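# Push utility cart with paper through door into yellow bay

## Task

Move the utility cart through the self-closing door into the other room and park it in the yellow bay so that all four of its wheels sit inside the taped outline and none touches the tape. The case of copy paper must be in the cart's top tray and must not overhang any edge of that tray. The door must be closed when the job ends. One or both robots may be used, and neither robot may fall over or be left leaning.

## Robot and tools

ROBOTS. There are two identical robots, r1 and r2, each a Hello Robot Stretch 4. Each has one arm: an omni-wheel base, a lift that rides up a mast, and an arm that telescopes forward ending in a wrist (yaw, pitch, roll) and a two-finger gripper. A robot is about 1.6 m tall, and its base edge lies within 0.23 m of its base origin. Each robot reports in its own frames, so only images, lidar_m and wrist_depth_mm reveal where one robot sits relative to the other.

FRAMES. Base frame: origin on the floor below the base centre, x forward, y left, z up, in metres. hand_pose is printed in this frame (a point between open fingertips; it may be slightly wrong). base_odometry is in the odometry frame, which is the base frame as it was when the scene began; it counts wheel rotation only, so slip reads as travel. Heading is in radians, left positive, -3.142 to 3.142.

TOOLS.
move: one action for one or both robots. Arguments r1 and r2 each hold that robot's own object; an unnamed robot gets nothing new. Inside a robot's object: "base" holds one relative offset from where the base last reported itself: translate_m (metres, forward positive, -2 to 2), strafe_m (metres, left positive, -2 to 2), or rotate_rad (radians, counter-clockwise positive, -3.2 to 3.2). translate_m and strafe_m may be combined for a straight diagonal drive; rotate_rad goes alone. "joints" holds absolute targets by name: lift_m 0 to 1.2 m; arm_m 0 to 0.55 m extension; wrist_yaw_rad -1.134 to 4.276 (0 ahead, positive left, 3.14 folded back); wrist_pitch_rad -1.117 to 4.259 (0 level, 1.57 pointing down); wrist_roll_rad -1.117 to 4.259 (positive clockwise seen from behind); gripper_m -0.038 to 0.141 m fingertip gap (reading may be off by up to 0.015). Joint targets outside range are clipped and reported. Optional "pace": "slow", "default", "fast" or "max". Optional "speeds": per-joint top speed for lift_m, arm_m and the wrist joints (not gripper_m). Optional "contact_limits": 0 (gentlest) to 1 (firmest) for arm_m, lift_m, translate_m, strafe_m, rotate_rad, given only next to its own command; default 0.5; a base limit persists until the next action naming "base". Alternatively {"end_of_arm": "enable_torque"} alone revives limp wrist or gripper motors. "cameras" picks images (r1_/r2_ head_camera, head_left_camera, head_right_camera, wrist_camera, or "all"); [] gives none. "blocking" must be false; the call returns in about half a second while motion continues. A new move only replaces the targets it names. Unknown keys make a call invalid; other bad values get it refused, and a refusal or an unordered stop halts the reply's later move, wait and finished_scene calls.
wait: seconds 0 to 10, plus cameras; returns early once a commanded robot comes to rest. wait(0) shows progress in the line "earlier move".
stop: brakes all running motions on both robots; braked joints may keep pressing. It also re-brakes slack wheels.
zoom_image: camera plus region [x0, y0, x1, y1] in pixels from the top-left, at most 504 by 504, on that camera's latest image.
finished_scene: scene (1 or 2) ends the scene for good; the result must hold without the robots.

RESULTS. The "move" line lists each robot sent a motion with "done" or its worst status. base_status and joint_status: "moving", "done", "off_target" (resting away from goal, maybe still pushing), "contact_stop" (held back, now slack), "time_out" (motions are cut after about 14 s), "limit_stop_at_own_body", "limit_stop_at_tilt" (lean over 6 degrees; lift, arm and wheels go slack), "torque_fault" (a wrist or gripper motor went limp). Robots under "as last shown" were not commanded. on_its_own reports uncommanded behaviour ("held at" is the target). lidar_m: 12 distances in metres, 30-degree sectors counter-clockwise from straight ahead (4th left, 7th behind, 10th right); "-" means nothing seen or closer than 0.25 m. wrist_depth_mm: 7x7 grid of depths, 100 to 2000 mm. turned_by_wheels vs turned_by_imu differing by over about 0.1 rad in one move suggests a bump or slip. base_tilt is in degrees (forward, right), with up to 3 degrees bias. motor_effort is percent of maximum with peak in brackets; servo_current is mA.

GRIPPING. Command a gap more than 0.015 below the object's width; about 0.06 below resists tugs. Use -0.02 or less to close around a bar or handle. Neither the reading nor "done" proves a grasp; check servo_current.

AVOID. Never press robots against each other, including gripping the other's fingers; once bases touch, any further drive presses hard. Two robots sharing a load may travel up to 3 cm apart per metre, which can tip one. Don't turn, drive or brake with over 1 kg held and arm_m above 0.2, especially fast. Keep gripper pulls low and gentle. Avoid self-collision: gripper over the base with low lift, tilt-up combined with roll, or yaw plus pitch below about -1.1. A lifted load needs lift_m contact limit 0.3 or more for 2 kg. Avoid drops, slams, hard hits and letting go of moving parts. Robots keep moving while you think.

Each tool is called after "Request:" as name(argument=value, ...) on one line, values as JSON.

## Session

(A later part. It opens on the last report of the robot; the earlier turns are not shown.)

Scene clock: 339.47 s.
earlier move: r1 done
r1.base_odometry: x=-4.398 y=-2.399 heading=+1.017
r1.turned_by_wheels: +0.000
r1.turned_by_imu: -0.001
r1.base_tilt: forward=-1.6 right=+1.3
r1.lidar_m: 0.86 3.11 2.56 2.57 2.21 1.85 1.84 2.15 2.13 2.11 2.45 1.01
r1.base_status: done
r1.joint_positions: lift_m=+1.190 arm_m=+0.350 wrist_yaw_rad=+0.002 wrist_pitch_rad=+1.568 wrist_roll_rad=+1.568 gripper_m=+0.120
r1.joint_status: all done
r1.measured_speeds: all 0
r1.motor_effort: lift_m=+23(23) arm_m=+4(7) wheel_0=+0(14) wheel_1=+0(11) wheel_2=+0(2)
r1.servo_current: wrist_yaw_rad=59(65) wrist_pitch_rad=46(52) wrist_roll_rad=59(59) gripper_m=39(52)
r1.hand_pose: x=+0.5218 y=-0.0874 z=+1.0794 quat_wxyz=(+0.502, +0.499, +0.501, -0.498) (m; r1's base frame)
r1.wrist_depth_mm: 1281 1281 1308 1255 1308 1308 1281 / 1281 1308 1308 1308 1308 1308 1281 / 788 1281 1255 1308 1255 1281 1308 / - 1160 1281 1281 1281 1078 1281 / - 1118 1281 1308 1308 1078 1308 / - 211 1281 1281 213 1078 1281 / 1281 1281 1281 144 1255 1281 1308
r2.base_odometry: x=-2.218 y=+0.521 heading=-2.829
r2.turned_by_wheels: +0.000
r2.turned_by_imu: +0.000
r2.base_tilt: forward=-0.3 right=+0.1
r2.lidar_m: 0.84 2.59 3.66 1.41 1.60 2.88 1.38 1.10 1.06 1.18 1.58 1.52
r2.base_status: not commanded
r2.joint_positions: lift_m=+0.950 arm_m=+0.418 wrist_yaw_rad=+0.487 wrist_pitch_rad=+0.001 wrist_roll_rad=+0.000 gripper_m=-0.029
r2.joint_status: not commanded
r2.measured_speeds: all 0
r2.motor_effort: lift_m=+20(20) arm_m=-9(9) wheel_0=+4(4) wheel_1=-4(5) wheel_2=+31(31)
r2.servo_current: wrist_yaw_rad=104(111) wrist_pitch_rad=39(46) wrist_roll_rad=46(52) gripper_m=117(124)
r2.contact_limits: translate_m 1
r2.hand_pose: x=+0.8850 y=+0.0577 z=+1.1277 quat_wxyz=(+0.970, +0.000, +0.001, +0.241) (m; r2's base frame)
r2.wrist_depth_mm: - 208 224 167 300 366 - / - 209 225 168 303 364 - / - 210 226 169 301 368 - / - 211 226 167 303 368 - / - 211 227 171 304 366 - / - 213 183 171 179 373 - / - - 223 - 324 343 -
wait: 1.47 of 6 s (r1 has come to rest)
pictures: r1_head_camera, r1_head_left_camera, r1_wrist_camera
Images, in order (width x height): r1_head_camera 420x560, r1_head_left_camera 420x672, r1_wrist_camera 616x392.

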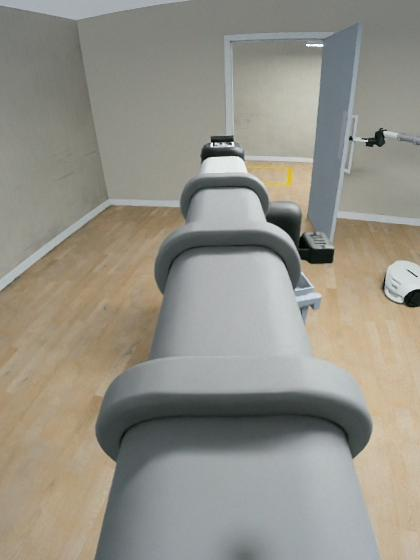

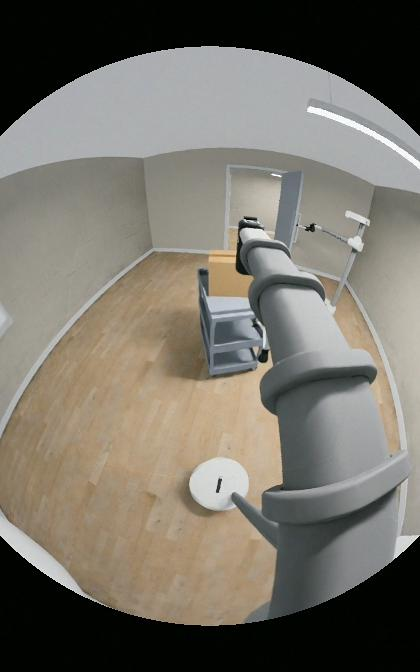

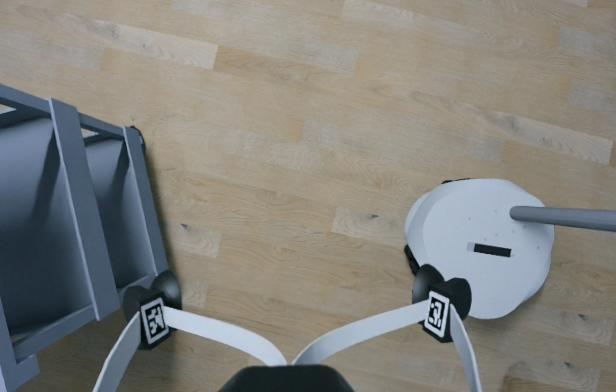

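Request:
move(blocking=false, cameras=[], r1={"base":{"translate_m":0.24}})

Request:
wait(seconds=5, cameras=["r1_wrist_camera"])

Scene clock: 359.40 s.
move: r1 moving
r1.base_odometry: x=-4.381 y=-2.372 heading=+1.018
r1.turned_by_wheels: +0.000
r1.turned_by_imu: +0.000
r1.base_tilt: forward=-1.6 right=+1.3
r1.lidar_m: 0.80 3.11 2.58 2.56 2.26 1.89 1.87 2.20 2.15 2.14 2.45 0.97
r1.base_status: translate_m moving
r1.joint_positions: lift_m=+1.190 arm_m=+0.350 wrist_yaw_rad=+0.002 wrist_pitch_rad=+1.568 wrist_roll_rad=+1.568 gripper_m=+0.120
r1.joint_status: not commanded
r1.measured_speeds: translate_m=+0.122 strafe_m=+0.001 rotate_rad=-0.001 lift_m=+0.000 arm_m=+0.000 wrist_yaw_rad=+0.000 wrist_pitch_rad=+0.000 wrist_roll_rad=+0.000
r1.motor_effort: lift_m=+23(23) arm_m=+4(5) wheel_0=+6(8) wheel_1=+5(7) wheel_2=-8(10)
r1.servo_current: wrist_yaw_rad=59(59) wrist_pitch_rad=39(52) wrist_roll_rad=52(59) gripper_m=39(46)
r1.hand_pose: x=+0.5218 y=-0.0874 z=+1.0794 quat_wxyz=(+0.502, +0.499, +0.501, -0.498) (m; r1's base frame)
r1.wrist_depth_mm: 1281 1308 1255 1281 1281 1281 1308 / 1308 1308 1281 1281 1308 1308 1281 / 788 1308 1281 1281 1281 1308 1281 / - 1138 1308 1308 1308 1078 1308 / - 820 1281 1308 1336 1078 1308 / - 201 1308 1281 212 1078 1281 / 492 1255 1336 144 1281 1308 1281
r2: as last shown
r2.base_tilt: forward=-0.3 right=+0.2
r2.lidar_m: 0.80 2.64 3.64 1.41 1.57 2.87 1.40 1.08 1.06 1.18 1.56 1.54
r2.motor_effort: lift_m=+20(20) arm_m=-9(9) wheel_0=+3(4) wheel_1=-4(5) wheel_2=+31(31)
r2.servo_current: wrist_yaw_rad=98(111) wrist_pitch_rad=39(46) wrist_roll_rad=59(59) gripper_m=117(117)
r2.contact_limits: translate_m 1
r2.wrist_depth_mm: - 208 224 167 303 366 - / - 208 225 168 301 368 - / - 210 225 170 303 366 - / - 210 226 167 304 368 - / - 211 227 171 304 370 - / - 213 183 171 180 373 - / - - 223 - 322 343 -
pictures: none
No camera images: "cameras" was empty.

Scene clock: 361.17 s.
earlier move: r1 done
r1.base_odometry: x=-4.272 y=-2.195 heading=+1.018
r1.turned_by_wheels: +0.000
r1.turned_by_imu: +0.000
r1.base_tilt: forward=-1.6 right=+1.3
r1.lidar_m: 0.60 3.05 2.52 2.51 2.48 2.09 2.08 2.42 2.18 2.19 2.52 0.72
r1.base_status: done
r1.joint_positions: lift_m=+1.190 arm_m=+0.350 wrist_yaw_rad=+0.002 wrist_pitch_rad=+1.568 wrist_roll_rad=+1.568 gripper_m=+0.120
r1.joint_status: not commanded
r1.measured_speeds: all 0
r1.motor_effort: lift_m=+23(23) arm_m=+4(5) wheel_0=+3(8) wheel_1=+1(7) wheel_2=+0(10)
r1.servo_current: wrist_yaw_rad=52(72) wrist_pitch_rad=39(52) wrist_roll_rad=46(65) gripper_m=46(46)
r1.hand_pose: x=+0.5218 y=-0.0874 z=+1.0794 quat_wxyz=(+0.502, +0.499, +0.501, -0.498) (m; r1's base frame)
r1.wrist_depth_mm: 1281 1281 1281 1308 1281 1281 1281 / 504 699 1281 1308 1308 1281 1281 / 504 436 1281 1281 1308 1336 1308 / 504 436 1281 1281 1281 1078 1255 / 504 512 1138 1281 1308 1078 1308 / 504 216 820 1281 211 1078 1308 / 504 473 1308 144 1308 1308 1308
r2.base_odometry: x=-2.218 y=+0.521 heading=-2.829
r2.turned_by_wheels: +0.000
r2.turned_by_imu: +0.000
r2.base_tilt: forward=-0.4 right=+0.2
r2.lidar_m: 0.83 2.58 3.69 1.38 1.57 2.92 1.39 1.09 1.06 1.17 1.57 1.55
r2.base_status: not commanded
r2.joint_positions: lift_m=+0.950 arm_m=+0.418 wrist_yaw_rad=+0.487 wrist_pitch_rad=+0.001 wrist_roll_rad=+0.000 gripper_m=-0.029
r2.joint_status: not commanded
r2.measured_speeds: all 0
r2.motor_effort: lift_m=+20(20) arm_m=-9(9) wheel_0=+3(4) wheel_1=-5(5) wheel_2=+31(31)
r2.servo_current: wrist_yaw_rad=98(117) wrist_pitch_rad=39(46) wrist_roll_rad=59(59) gripper_m=111(117)
r2.contact_limits: translate_m 1
r2.hand_pose: x=+0.8850 y=+0.0577 z=+1.1277 quat_wxyz=(+0.970, +0.000, +0.001, +0.241) (m; r2's base frame)
r2.wrist_depth_mm: - 208 224 167 303 366 - / - 209 225 168 303 366 - / - 210 224 169 301 368 - / - 211 227 167 304 368 - / - 211 227 171 304 368 - / - 213 183 171 180 375 - / - - 223 - 322 343 -
wait: 1.77 of 5 s (r1 has come to rest)
pictures: r1_wrist_camera
Images, in order (width x height): r1_wrist_camera 616x392.

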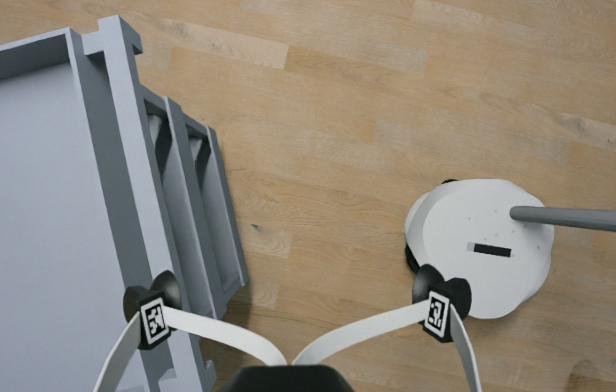

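Request:
move(blocking=false, cameras=[], r1={"base":{"translate_m":0.133}})

Request:
wait(seconds=4, cameras=["r1_wrist_camera"])

Scene clock: 368.67 s.
move: r1 moving
r1.base_odometry: x=-4.255 y=-2.168 heading=+1.018
r1.turned_by_wheels: +0.000
r1.turned_by_imu: +0.000
r1.base_tilt: forward=-1.6 right=+1.2
r1.lidar_m: 0.59 3.02 2.54 2.50 2.51 2.11 2.10 2.44 2.20 2.19 2.32 0.71
r1.base_status: translate_m moving
r1.joint_positions: lift_m=+1.190 arm_m=+0.350 wrist_yaw_rad=+0.002 wrist_pitch_rad=+1.568 wrist_roll_rad=+1.568 gripper_m=+0.120
r1.joint_status: not commanded
r1.measured_speeds: translate_m=+0.121 strafe_m=+0.002 rotate_rad=+0.000 lift_m=+0.000 arm_m=+0.000 wrist_yaw_rad=+0.000 wrist_pitch_rad=+0.000 wrist_roll_rad=+0.000
r1.motor_effort: lift_m=+23(23) arm_m=+4(4) wheel_0=+7(7) wheel_1=+5(7) wheel_2=-8(10)
r1.servo_current: wrist_yaw_rad=52(59) wrist_pitch_rad=39(46) wrist_roll_rad=59(59) gripper_m=46(46)
r1.hand_pose: x=+0.5218 y=-0.0874 z=+1.0794 quat_wxyz=(+0.502, +0.499, +0.501, -0.498) (m; r1's base frame)
r1.wrist_depth_mm: 1281 1308 1281 1281 1281 1308 1308 / 508 504 1281 1281 1308 1281 1308 / 508 455 1308 1281 1281 1281 1308 / 504 504 1160 1281 1281 1078 1308 / 512 508 831 1281 1281 1078 1308 / 508 508 759 1308 212 1078 1308 / 500 504 462 144 1281 1281 1308
r2: as last shown
r2.base_tilt: forward=-0.4 right=+0.1
r2.lidar_m: 0.82 2.59 3.66 1.43 1.59 2.86 1.37 1.10 1.06 1.17 1.58 1.54
r2.motor_effort: lift_m=+20(20) arm_m=-9(9) wheel_0=+3(4) wheel_1=-4(5) wheel_2=+31(31)
r2.servo_current: wrist_yaw_rad=98(111) wrist_pitch_rad=39(46) wrist_roll_rad=52(59) gripper_m=111(117)
r2.contact_limits: translate_m 1
r2.wrist_depth_mm: - 208 224 167 301 364 - / - 208 225 168 300 366 - / - 210 225 169 300 368 - / - 211 226 167 303 368 - / - 211 226 171 304 368 - / - 213 183 171 180 373 - / - - 223 - 324 343 -
pictures: none
No camera images: "cameras" was empty.

Scene clock: 369.93 s.
earlier move: r1 done
r1.base_odometry: x=-4.202 y=-2.081 heading=+1.018
r1.turned_by_wheels: +0.000
r1.turned_by_imu: +0.000
r1.base_tilt: forward=-1.6 right=+1.3
r1.lidar_m: 0.48 3.02 2.53 2.46 2.64 2.23 2.21 2.56 2.22 2.19 2.14 0.58
r1.base_status: done
r1.joint_positions: lift_m=+1.190 arm_m=+0.350 wrist_yaw_rad=+0.002 wrist_pitch_rad=+1.568 wrist_roll_rad=+1.568 gripper_m=+0.120
r1.joint_status: not commanded
r1.measured_speeds: all 0
r1.motor_effort: lift_m=+23(24) arm_m=+4(4) wheel_0=+2(9) wheel_1=+0(7) wheel_2=+0(10)
r1.servo_current: wrist_yaw_rad=52(72) wrist_pitch_rad=46(46) wrist_roll_rad=46(65) gripper_m=39(46)
r1.hand_pose: x=+0.5218 y=-0.0874 z=+1.0794 quat_wxyz=(+0.502, +0.499, +0.501, -0.498) (m; r1's base frame)
r1.wrist_depth_mm: 1255 1255 1281 1308 1281 1308 1308 / 504 504 504 1308 1281 1255 1281 / 500 504 508 1308 1281 1308 1281 / 469 504 508 1281 1281 1060 1308 / 466 504 508 1308 1308 1078 1308 / 466 508 508 1308 212 1060 1308 / 439 508 504 144 1308 1308 1281
r2.base_odometry: x=-2.218 y=+0.521 heading=-2.829
r2.turned_by_wheels: +0.000
r2.turned_by_imu: +0.000
r2.base_tilt: forward=-0.4 right=+0.1
r2.lidar_m: 0.81 2.61 3.66 1.42 1.58 2.89 1.39 1.10 1.07 1.19 1.57 1.55
r2.base_status: not commanded
r2.joint_positions: lift_m=+0.950 arm_m=+0.418 wrist_yaw_rad=+0.487 wrist_pitch_rad=+0.001 wrist_roll_rad=+0.000 gripper_m=-0.029
r2.joint_status: not commanded
r2.measured_speeds: all 0
r2.motor_effort: lift_m=+20(20) arm_m=-9(9) wheel_0=+4(4) wheel_1=-4(5) wheel_2=+31(31)
r2.servo_current: wrist_yaw_rad=91(111) wrist_pitch_rad=46(46) wrist_roll_rad=59(59) gripper_m=117(124)
r2.contact_limits: translate_m 1
r2.hand_pose: x=+0.8850 y=+0.0577 z=+1.1277 quat_wxyz=(+0.970, +0.000, +0.001, +0.241) (m; r2's base frame)
r2.wrist_depth_mm: - 208 224 167 301 364 - / - 208 224 168 301 366 - / - 210 225 169 303 366 - / - 211 226 167 303 368 - / - 211 227 170 304 368 - / - 213 184 171 179 373 - / - - 223 - 322 343 -
wait: 1.27 of 4 s (r1 has come to rest)
pictures: r1_wrist_camera
Images, in order (width x height): r1_wrist_camera 616x392.

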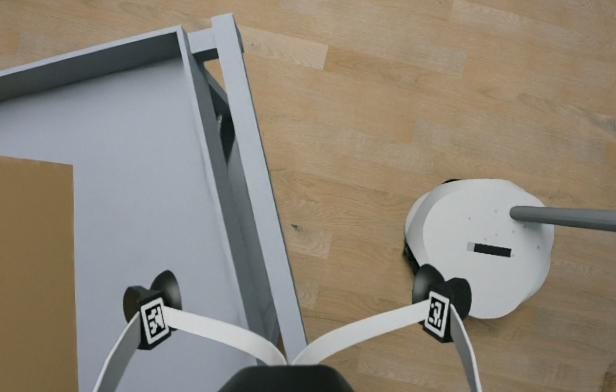

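Request:
move(blocking=false, cameras=[], r1={"base":{"translate_m":0.025},"joints":{"lift_m":0.96},"contact_limits":{"lift_m":0.1}})

Request:
wait(seconds=4, cameras=["r1_wrist_camera"])

Request:
move(blocking=false, cameras=[], r1={"joints":{"gripper_m":-0.015}})

Request:
wait(seconds=3, cameras=["r1_wrist_camera","r1_head_left_camera"])

Scene clock: 378.33 s.
move: r1 moving
r1.base_odometry: x=-4.190 y=-2.062 heading=+1.018
r1.turned_by_wheels: +0.000
r1.turned_by_imu: +0.000
r1.base_tilt: forward=-1.6 right=+1.3
r1.lidar_m: 0.45 2.99 2.51 2.48 2.68 2.23 2.22 2.57 2.24 2.23 2.11 0.54
r1.base_status: translate_m moving
r1.joint_positions: lift_m=+1.152 arm_m=+0.350 wrist_yaw_rad=+0.002 wrist_pitch_rad=+1.568 wrist_roll_rad=+1.568 gripper_m=+0.120
r1.joint_status: lift_m moving
r1.measured_speeds: translate_m=+0.032 strafe_m=+0.000 rotate_rad=-0.003 lift_m=-0.146 arm_m=+0.000 wrist_yaw_rad=+0.000 wrist_pitch_rad=+0.000 wrist_roll_rad=+0.000
r1.motor_effort: lift_m=+11(24) arm_m=+4(4) wheel_0=+3(8) wheel_1=+2(7) wheel_2=+2(8)
r1.servo_current: wrist_yaw_rad=33(72) wrist_pitch_rad=39(46) wrist_roll_rad=59(59) gripper_m=39(46)
r1.contact_limits: lift_m 0.1
r1.hand_pose: x=+0.5219 y=-0.0874 z=+1.0423 quat_wxyz=(+0.502, +0.499, +0.501, -0.498) (m; r1's base frame)
r1.wrist_depth_mm: 1255 1255 473 1281 1281 1255 1255 / 473 469 477 1255 1255 1255 1281 / 473 469 469 1229 1281 1255 1229 / 436 473 473 1281 1255 1060 1281 / 433 477 469 1229 1255 1060 1255 / 430 473 473 1255 213 1025 1281 / 427 477 473 143 1255 1229 1255
r2: as last shown
r2.base_tilt: forward=-0.3 right=+0.2
r2.lidar_m: 0.81 2.59 3.66 1.42 1.57 2.90 1.39 1.09 1.07 1.17 1.55 1.55
r2.motor_effort: lift_m=+20(20) arm_m=-9(9) wheel_0=+3(4) wheel_1=-4(5) wheel_2=+31(31)
r2.servo_current: wrist_yaw_rad=98(111) wrist_pitch_rad=39(39) wrist_roll_rad=46(52) gripper_m=117(117)
r2.contact_limits: translate_m 1
r2.wrist_depth_mm: - 208 224 167 300 364 - / - 209 225 168 301 366 - / - 211 226 169 303 366 - / - 210 225 167 304 368 - / - 211 226 170 304 368 - / - 213 183 171 179 373 - / - - 223 - 324 343 -
pictures: none
No camera images: "cameras" was empty.

Scene clock: 379.87 s.
earlier move: r1 done
r1.base_odometry: x=-4.189 y=-2.060 heading=+1.018
r1.turned_by_wheels: +0.000
r1.turned_by_imu: +0.000
r1.base_tilt: forward=-1.6 right=+1.2
r1.lidar_m: 0.46 3.02 2.54 2.48 2.66 2.23 2.24 2.60 2.22 2.21 2.13 0.55
r1.base_status: done
r1.joint_positions: lift_m=+0.960 arm_m=+0.350 wrist_yaw_rad=+0.002 wrist_pitch_rad=+1.568 wrist_roll_rad=+1.568 gripper_m=+0.120
r1.joint_status: all done
r1.measured_speeds: all 0
r1.motor_effort: lift_m=+12(24) arm_m=+4(4) wheel_0=+2(8) wheel_1=+0(7) wheel_2=+0(8)
r1.servo_current: wrist_yaw_rad=59(72) wrist_pitch_rad=39(52) wrist_roll_rad=52(72) gripper_m=39(52)
r1.contact_limits: lift_m 0.1
r1.hand_pose: x=+0.5219 y=-0.0874 z=+0.8503 quat_wxyz=(+0.502, +0.499, +0.501, -0.498) (m; r1's base frame)
r1.wrist_depth_mm: 276 276 373 1042 1060 1042 1060 / 277 277 - 1060 1060 1025 1078 / 277 277 254 1078 1078 1098 1060 / 277 278 244 1060 1078 866 854 / 278 277 229 1060 1060 842 842 / 278 216 210 1060 211 854 866 / 278 277 241 140 1060 1060 1060
r2.base_odometry: x=-2.218 y=+0.521 heading=-2.829
r2.turned_by_wheels: +0.000
r2.turned_by_imu: +0.000
r2.base_tilt: forward=-0.4 right=+0.2
r2.lidar_m: 0.81 2.60 3.64 1.42 1.61 2.89 1.40 1.08 1.08 1.19 1.57 1.55
r2.base_status: not commanded
r2.joint_positions: lift_m=+0.950 arm_m=+0.418 wrist_yaw_rad=+0.487 wrist_pitch_rad=+0.001 wrist_roll_rad=+0.000 gripper_m=-0.029
r2.joint_status: not commanded
r2.measured_speeds: all 0
r2.motor_effort: lift_m=+20(20) arm_m=-9(9) wheel_0=+3(4) wheel_1=-5(5) wheel_2=+31(31)
r2.servo_current: wrist_yaw_rad=91(111) wrist_pitch_rad=39(46) wrist_roll_rad=46(59) gripper_m=117(124)
r2.contact_limits: translate_m 1
r2.hand_pose: x=+0.8850 y=+0.0577 z=+1.1277 quat_wxyz=(+0.970, +0.000, +0.001, +0.241) (m; r2's base frame)
r2.wrist_depth_mm: - 209 224 167 301 366 - / - 209 225 168 301 364 - / - 209 225 169 301 368 - / - 211 225 167 304 368 - / - 211 228 170 303 368 - / - 213 183 171 179 373 - / - - 223 - 324 342 -
wait: 1.53 of 4 s (r1 has come to rest)
pictures: r1_wrist_camera
Images, in order (width x height): r1_wrist_camera 616x392.

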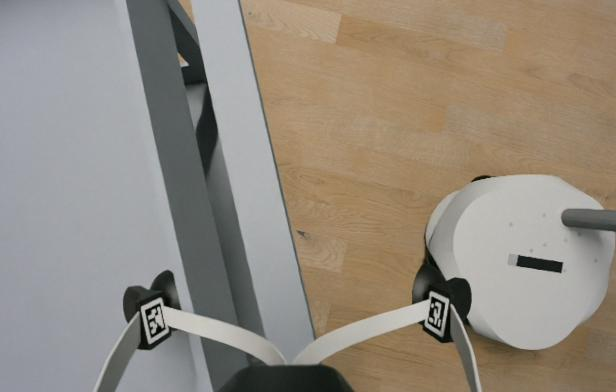

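Scene clock: 380.37 s.
move: r1 moving
r1.base_odometry: x=-4.189 y=-2.060 heading=+1.018
r1.turned_by_wheels: +0.000
r1.turned_by_imu: +0.000
r1.base_tilt: forward=-1.6 right=+1.3
r1.lidar_m: 0.46 2.97 2.52 2.46 2.68 2.23 2.22 2.58 2.23 2.22 2.11 0.55
r1.base_status: not commanded
r1.joint_positions: lift_m=+0.960 arm_m=+0.350 wrist_yaw_rad=+0.002 wrist_pitch_rad=+1.568 wrist_roll_rad=+1.568 gripper_m=+0.106
r1.joint_status: gripper_m moving
r1.measured_speeds: all 0
r1.motor_effort: lift_m=+12(13) arm_m=+4(4) wheel_0=+2(2) wheel_1=+0(1) wheel_2=+0(0)
r1.servo_current: wrist_yaw_rad=59(72) wrist_pitch_rad=39(46) wrist_roll_rad=33(59) gripper_m=98(98)
r1.contact_limits: lift_m 0.1
r1.hand_pose: x=+0.5219 y=-0.0874 z=+0.8503 quat_wxyz=(+0.502, +0.499, +0.501, -0.498) (m; r1's base frame)
r1.wrist_depth_mm: 278 278 370 1078 1078 1078 1060 / 277 278 272 1060 1060 1078 1060 / 276 278 255 1078 1078 1060 1078 / 277 278 240 1060 1060 878 854 / 278 278 230 1060 1060 854 866 / 278 218 216 208 199 842 866 / 278 278 224 137 1078 1078 1060
r2: as last shown
r2.base_tilt: forward=-0.3 right=+0.2
r2.lidar_m: 0.82 2.61 3.66 1.41 1.60 2.89 1.36 1.08 1.04 1.18 1.57 1.53
r2.motor_effort: lift_m=+20(20) arm_m=-9(9) wheel_0=+3(3) wheel_1=-4(5) wheel_2=+31(31)
r2.servo_current: wrist_yaw_rad=98(98) wrist_pitch_rad=39(46) wrist_roll_rad=52(59) gripper_m=104(124)
r2.contact_limits: translate_m 1
r2.wrist_depth_mm: - 208 224 167 303 364 - / - 209 225 168 301 366 - / - 209 225 169 300 366 - / - 211 226 167 303 366 - / - 211 227 171 304 368 - / - 213 184 171 179 370 - / - - 222 - 322 343 -
pictures: none
No camera images: "cameras" was empty.

Scene clock: 382.00 s.
earlier move: r1 done
r1.base_odometry: x=-4.189 y=-2.060 heading=+1.018
r1.turned_by_wheels: +0.001
r1.turned_by_imu: +0.000
r1.base_tilt: forward=-1.6 right=+1.2
r1.lidar_m: 0.46 2.98 2.51 2.48 2.68 2.25 2.24 2.58 2.24 2.20 2.16 0.54
r1.base_status: not commanded
r1.joint_positions: lift_m=+0.960 arm_m=+0.350 wrist_yaw_rad=+0.003 wrist_pitch_rad=+1.557 wrist_roll_rad=+1.568 gripper_m=-0.013
r1.joint_status: all done
r1.measured_speeds: all 0
r1.motor_effort: lift_m=+17(17) arm_m=-4(4) wheel_0=+2(3) wheel_1=+0(1) wheel_2=+6(7)
r1.servo_current: wrist_yaw_rad=46(72) wrist_pitch_rad=65(78) wrist_roll_rad=59(72) gripper_m=137(332)
r1.contact_limits: lift_m 0.1
r1.hand_pose: x=+0.5251 y=-0.0874 z=+0.8499 quat_wxyz=(+0.505, +0.502, +0.498, -0.495) (m; r1's base frame)
r1.wrist_depth_mm: 278 276 271 1060 1042 1060 1060 / 277 277 251 - 1078 1060 1078 / 277 276 259 - 1078 1042 1060 / 277 277 274 - 1060 878 842 / 277 277 277 - 1060 842 842 / 278 277 206 - 181 854 842 / 277 167 213 - 1060 1042 1042
r2.base_odometry: x=-2.218 y=+0.521 heading=-2.829
r2.turned_by_wheels: +0.000
r2.turned_by_imu: +0.000
r2.base_tilt: forward=-0.3 right=+0.1
r2.lidar_m: 0.80 2.60 3.68 1.41 1.60 2.91 1.38 1.07 1.08 1.19 1.58 1.55
r2.base_status: not commanded
r2.joint_positions: lift_m=+0.950 arm_m=+0.418 wrist_yaw_rad=+0.487 wrist_pitch_rad=+0.001 wrist_roll_rad=+0.000 gripper_m=-0.029
r2.joint_status: not commanded
r2.measured_speeds: all 0
r2.motor_effort: lift_m=+20(20) arm_m=-9(9) wheel_0=+3(4) wheel_1=-4(5) wheel_2=+31(31)
r2.servo_current: wrist_yaw_rad=91(111) wrist_pitch_rad=39(46) wrist_roll_rad=59(59) gripper_m=111(124)
r2.contact_limits: translate_m 1
r2.hand_pose: x=+0.8850 y=+0.0577 z=+1.1277 quat_wxyz=(+0.970, +0.000, +0.001, +0.241) (m; r2's base frame)
r2.wrist_depth_mm: - 209 224 167 300 368 - / - 209 225 168 303 366 - / - 209 225 169 301 366 - / - 210 226 167 303 370 - / - 211 227 171 304 370 - / - 213 183 172 180 373 - / - - 222 - 324 343 -
wait: 1.63 of 3 s (r1 has come to rest)
pictures: r1_head_left_camera, r1_wrist_camera
Images, in order (width x height): r1_head_left_camera 420x672, r1_wrist_camera 616x392.

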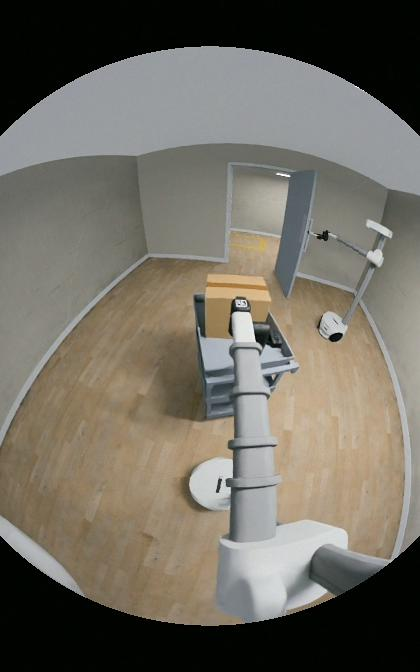

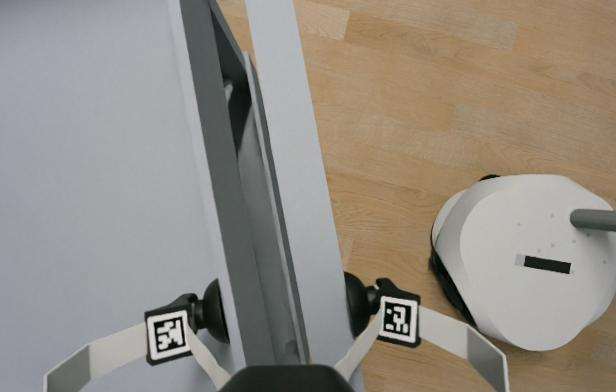

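Request:
move(blocking=false, cameras=[], r1={"base":{"translate_m":0.1,"strafe_m":0.25},"pace":"slow"})

Request:
wait(seconds=6, cameras=["r1_head_camera","r1_head_left_camera"])

Scene clock: 389.37 s.
move: r1 moving
r1.base_odometry: x=-4.196 y=-2.050 heading=+1.018
r1.turned_by_wheels: -0.001
r1.turned_by_imu: -0.001
r1.base_tilt: forward=-1.5 right=+1.3
r1.lidar_m: 0.44 2.96 2.50 2.47 2.64 2.25 2.23 2.61 2.24 2.23 2.12 0.56
r1.base_status: translate_m moving; strafe_m moving
r1.joint_positions: lift_m=+0.960 arm_m=+0.350 wrist_yaw_rad=+0.003 wrist_pitch_rad=+1.560 wrist_roll_rad=+1.568 gripper_m=-0.013
r1.joint_status: not commanded
r1.measured_speeds: translate_m=+0.019 strafe_m=+0.046 rotate_rad=-0.003 lift_m=+0.000 arm_m=+0.000 wrist_yaw_rad=+0.000 wrist_pitch_rad=+0.031 wrist_roll_rad=+0.000
r1.motor_effort: lift_m=+17(17) arm_m=-4(4) wheel_0=-9(9) wheel_1=+5(7) wheel_2=-2(6)
r1.servo_current: wrist_yaw_rad=52(78) wrist_pitch_rad=52(78) wrist_roll_rad=46(65) gripper_m=130(137)
r1.contact_limits: lift_m 0.1
r1.hand_pose: x=+0.5242 y=-0.0874 z=+0.8499 quat_wxyz=(+0.504, +0.501, +0.499, -0.496) (m; r1's base frame)
r1.wrist_depth_mm: 276 274 258 - 1060 1078 1060 / 277 277 276 - 1060 1078 1042 / 277 274 277 - 1078 1060 1060 / 276 276 276 - 1060 878 842 / 277 276 276 - 1060 854 854 / 278 274 205 - 178 842 854 / 278 166 229 126 1042 1042 1060
r2: as last shown
r2.base_tilt: forward=-0.3 right=+0.2
r2.lidar_m: 0.82 2.63 3.67 1.41 1.63 2.88 1.37 1.09 1.08 1.18 1.59 1.55
r2.servo_current: wrist_yaw_rad=98(104) wrist_pitch_rad=39(46) wrist_roll_rad=46(65) gripper_m=111(117)
r2.contact_limits: translate_m 1
r2.wrist_depth_mm: - 208 224 167 300 368 - / - 209 224 168 301 366 - / - 209 224 169 303 366 - / - 210 225 167 301 368 - / - 212 227 171 306 366 - / - 213 183 171 180 373 - / - - 223 - 325 343 -
pictures: none
No camera images: "cameras" was empty.

Scene clock: 392.83 s.
earlier move: r1 done
r1.base_odometry: x=-4.349 y=-1.844 heading=+1.018
r1.turned_by_wheels: +0.000
r1.turned_by_imu: +0.000
r1.base_tilt: forward=-1.6 right=+1.3
r1.lidar_m: 0.47 2.69 2.22 2.22 2.55 2.31 2.27 2.63 2.48 2.47 2.17 0.48
r1.base_status: done
r1.joint_positions: lift_m=+0.960 arm_m=+0.350 wrist_yaw_rad=-0.002 wrist_pitch_rad=+1.580 wrist_roll_rad=+1.572 gripper_m=-0.013
r1.joint_status: not commanded
r1.measured_speeds: all 0
r1.motor_effort: lift_m=+17(17) arm_m=+4(4) wheel_0=-6(13) wheel_1=+2(8) wheel_2=-6(11)
r1.servo_current: wrist_yaw_rad=46(78) wrist_pitch_rad=65(78) wrist_roll_rad=39(65) gripper_m=111(137)
r1.contact_limits: lift_m 0.1
r1.hand_pose: x=+0.5181 y=-0.0874 z=+0.8499 quat_wxyz=(+0.497, +0.499, +0.501, -0.503) (m; r1's base frame)
r1.wrist_depth_mm: 271 274 274 1078 - 1078 1078 / 271 272 274 1078 - 1078 1078 / 271 273 273 1098 1098 1098 1098 / 271 272 276 1060 1042 878 866 / 272 273 274 1060 960 866 866 / 271 273 191 1078 190 866 866 / 271 159 274 1060 176 167 -
r2.base_odometry: x=-2.218 y=+0.521 heading=-2.829
r2.turned_by_wheels: +0.000
r2.turned_by_imu: +0.000
r2.base_tilt: forward=-0.4 right=+0.2
r2.lidar_m: 0.82 2.61 3.66 1.40 2.19 2.86 1.38 1.10 1.07 1.20 1.59 1.52
r2.base_status: not commanded
r2.joint_positions: lift_m=+0.950 arm_m=+0.418 wrist_yaw_rad=+0.487 wrist_pitch_rad=+0.001 wrist_roll_rad=+0.000 gripper_m=-0.029
r2.joint_status: not commanded
r2.measured_speeds: all 0
r2.on_its_own: wrist_yaw_rad is at rest, and its servo_current (117 mA) is outside its rest range (0 to 104 mA)
r2.motor_effort: lift_m=+20(20) arm_m=-9(9) wheel_0=+3(4) wheel_1=-4(5) wheel_2=+31(31)
r2.servo_current: wrist_yaw_rad=117(117) wrist_pitch_rad=39(52) wrist_roll_rad=46(65) gripper_m=111(124)
r2.contact_limits: translate_m 1
r2.hand_pose: x=+0.8850 y=+0.0577 z=+1.1277 quat_wxyz=(+0.970, +0.000, +0.001, +0.241) (m; r2's base frame)
r2.wrist_depth_mm: - 208 224 167 301 366 - / - 209 225 168 301 366 - / - 210 226 169 304 370 - / - 210 225 167 301 366 - / - 211 226 171 304 368 - / - 213 184 172 179 370 - / - - 223 - 324 343 -
wait: 3.47 of 6 s (r1 has come to rest)
pictures: r1_head_camera, r1_head_left_camera
Images, in order (width x height): r1_head_camera 420x560, r1_head_left_camera 420x672.

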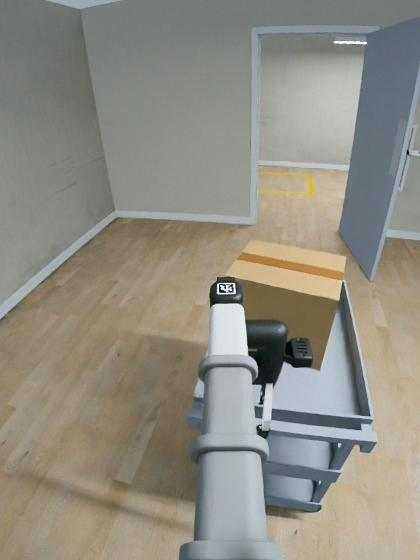

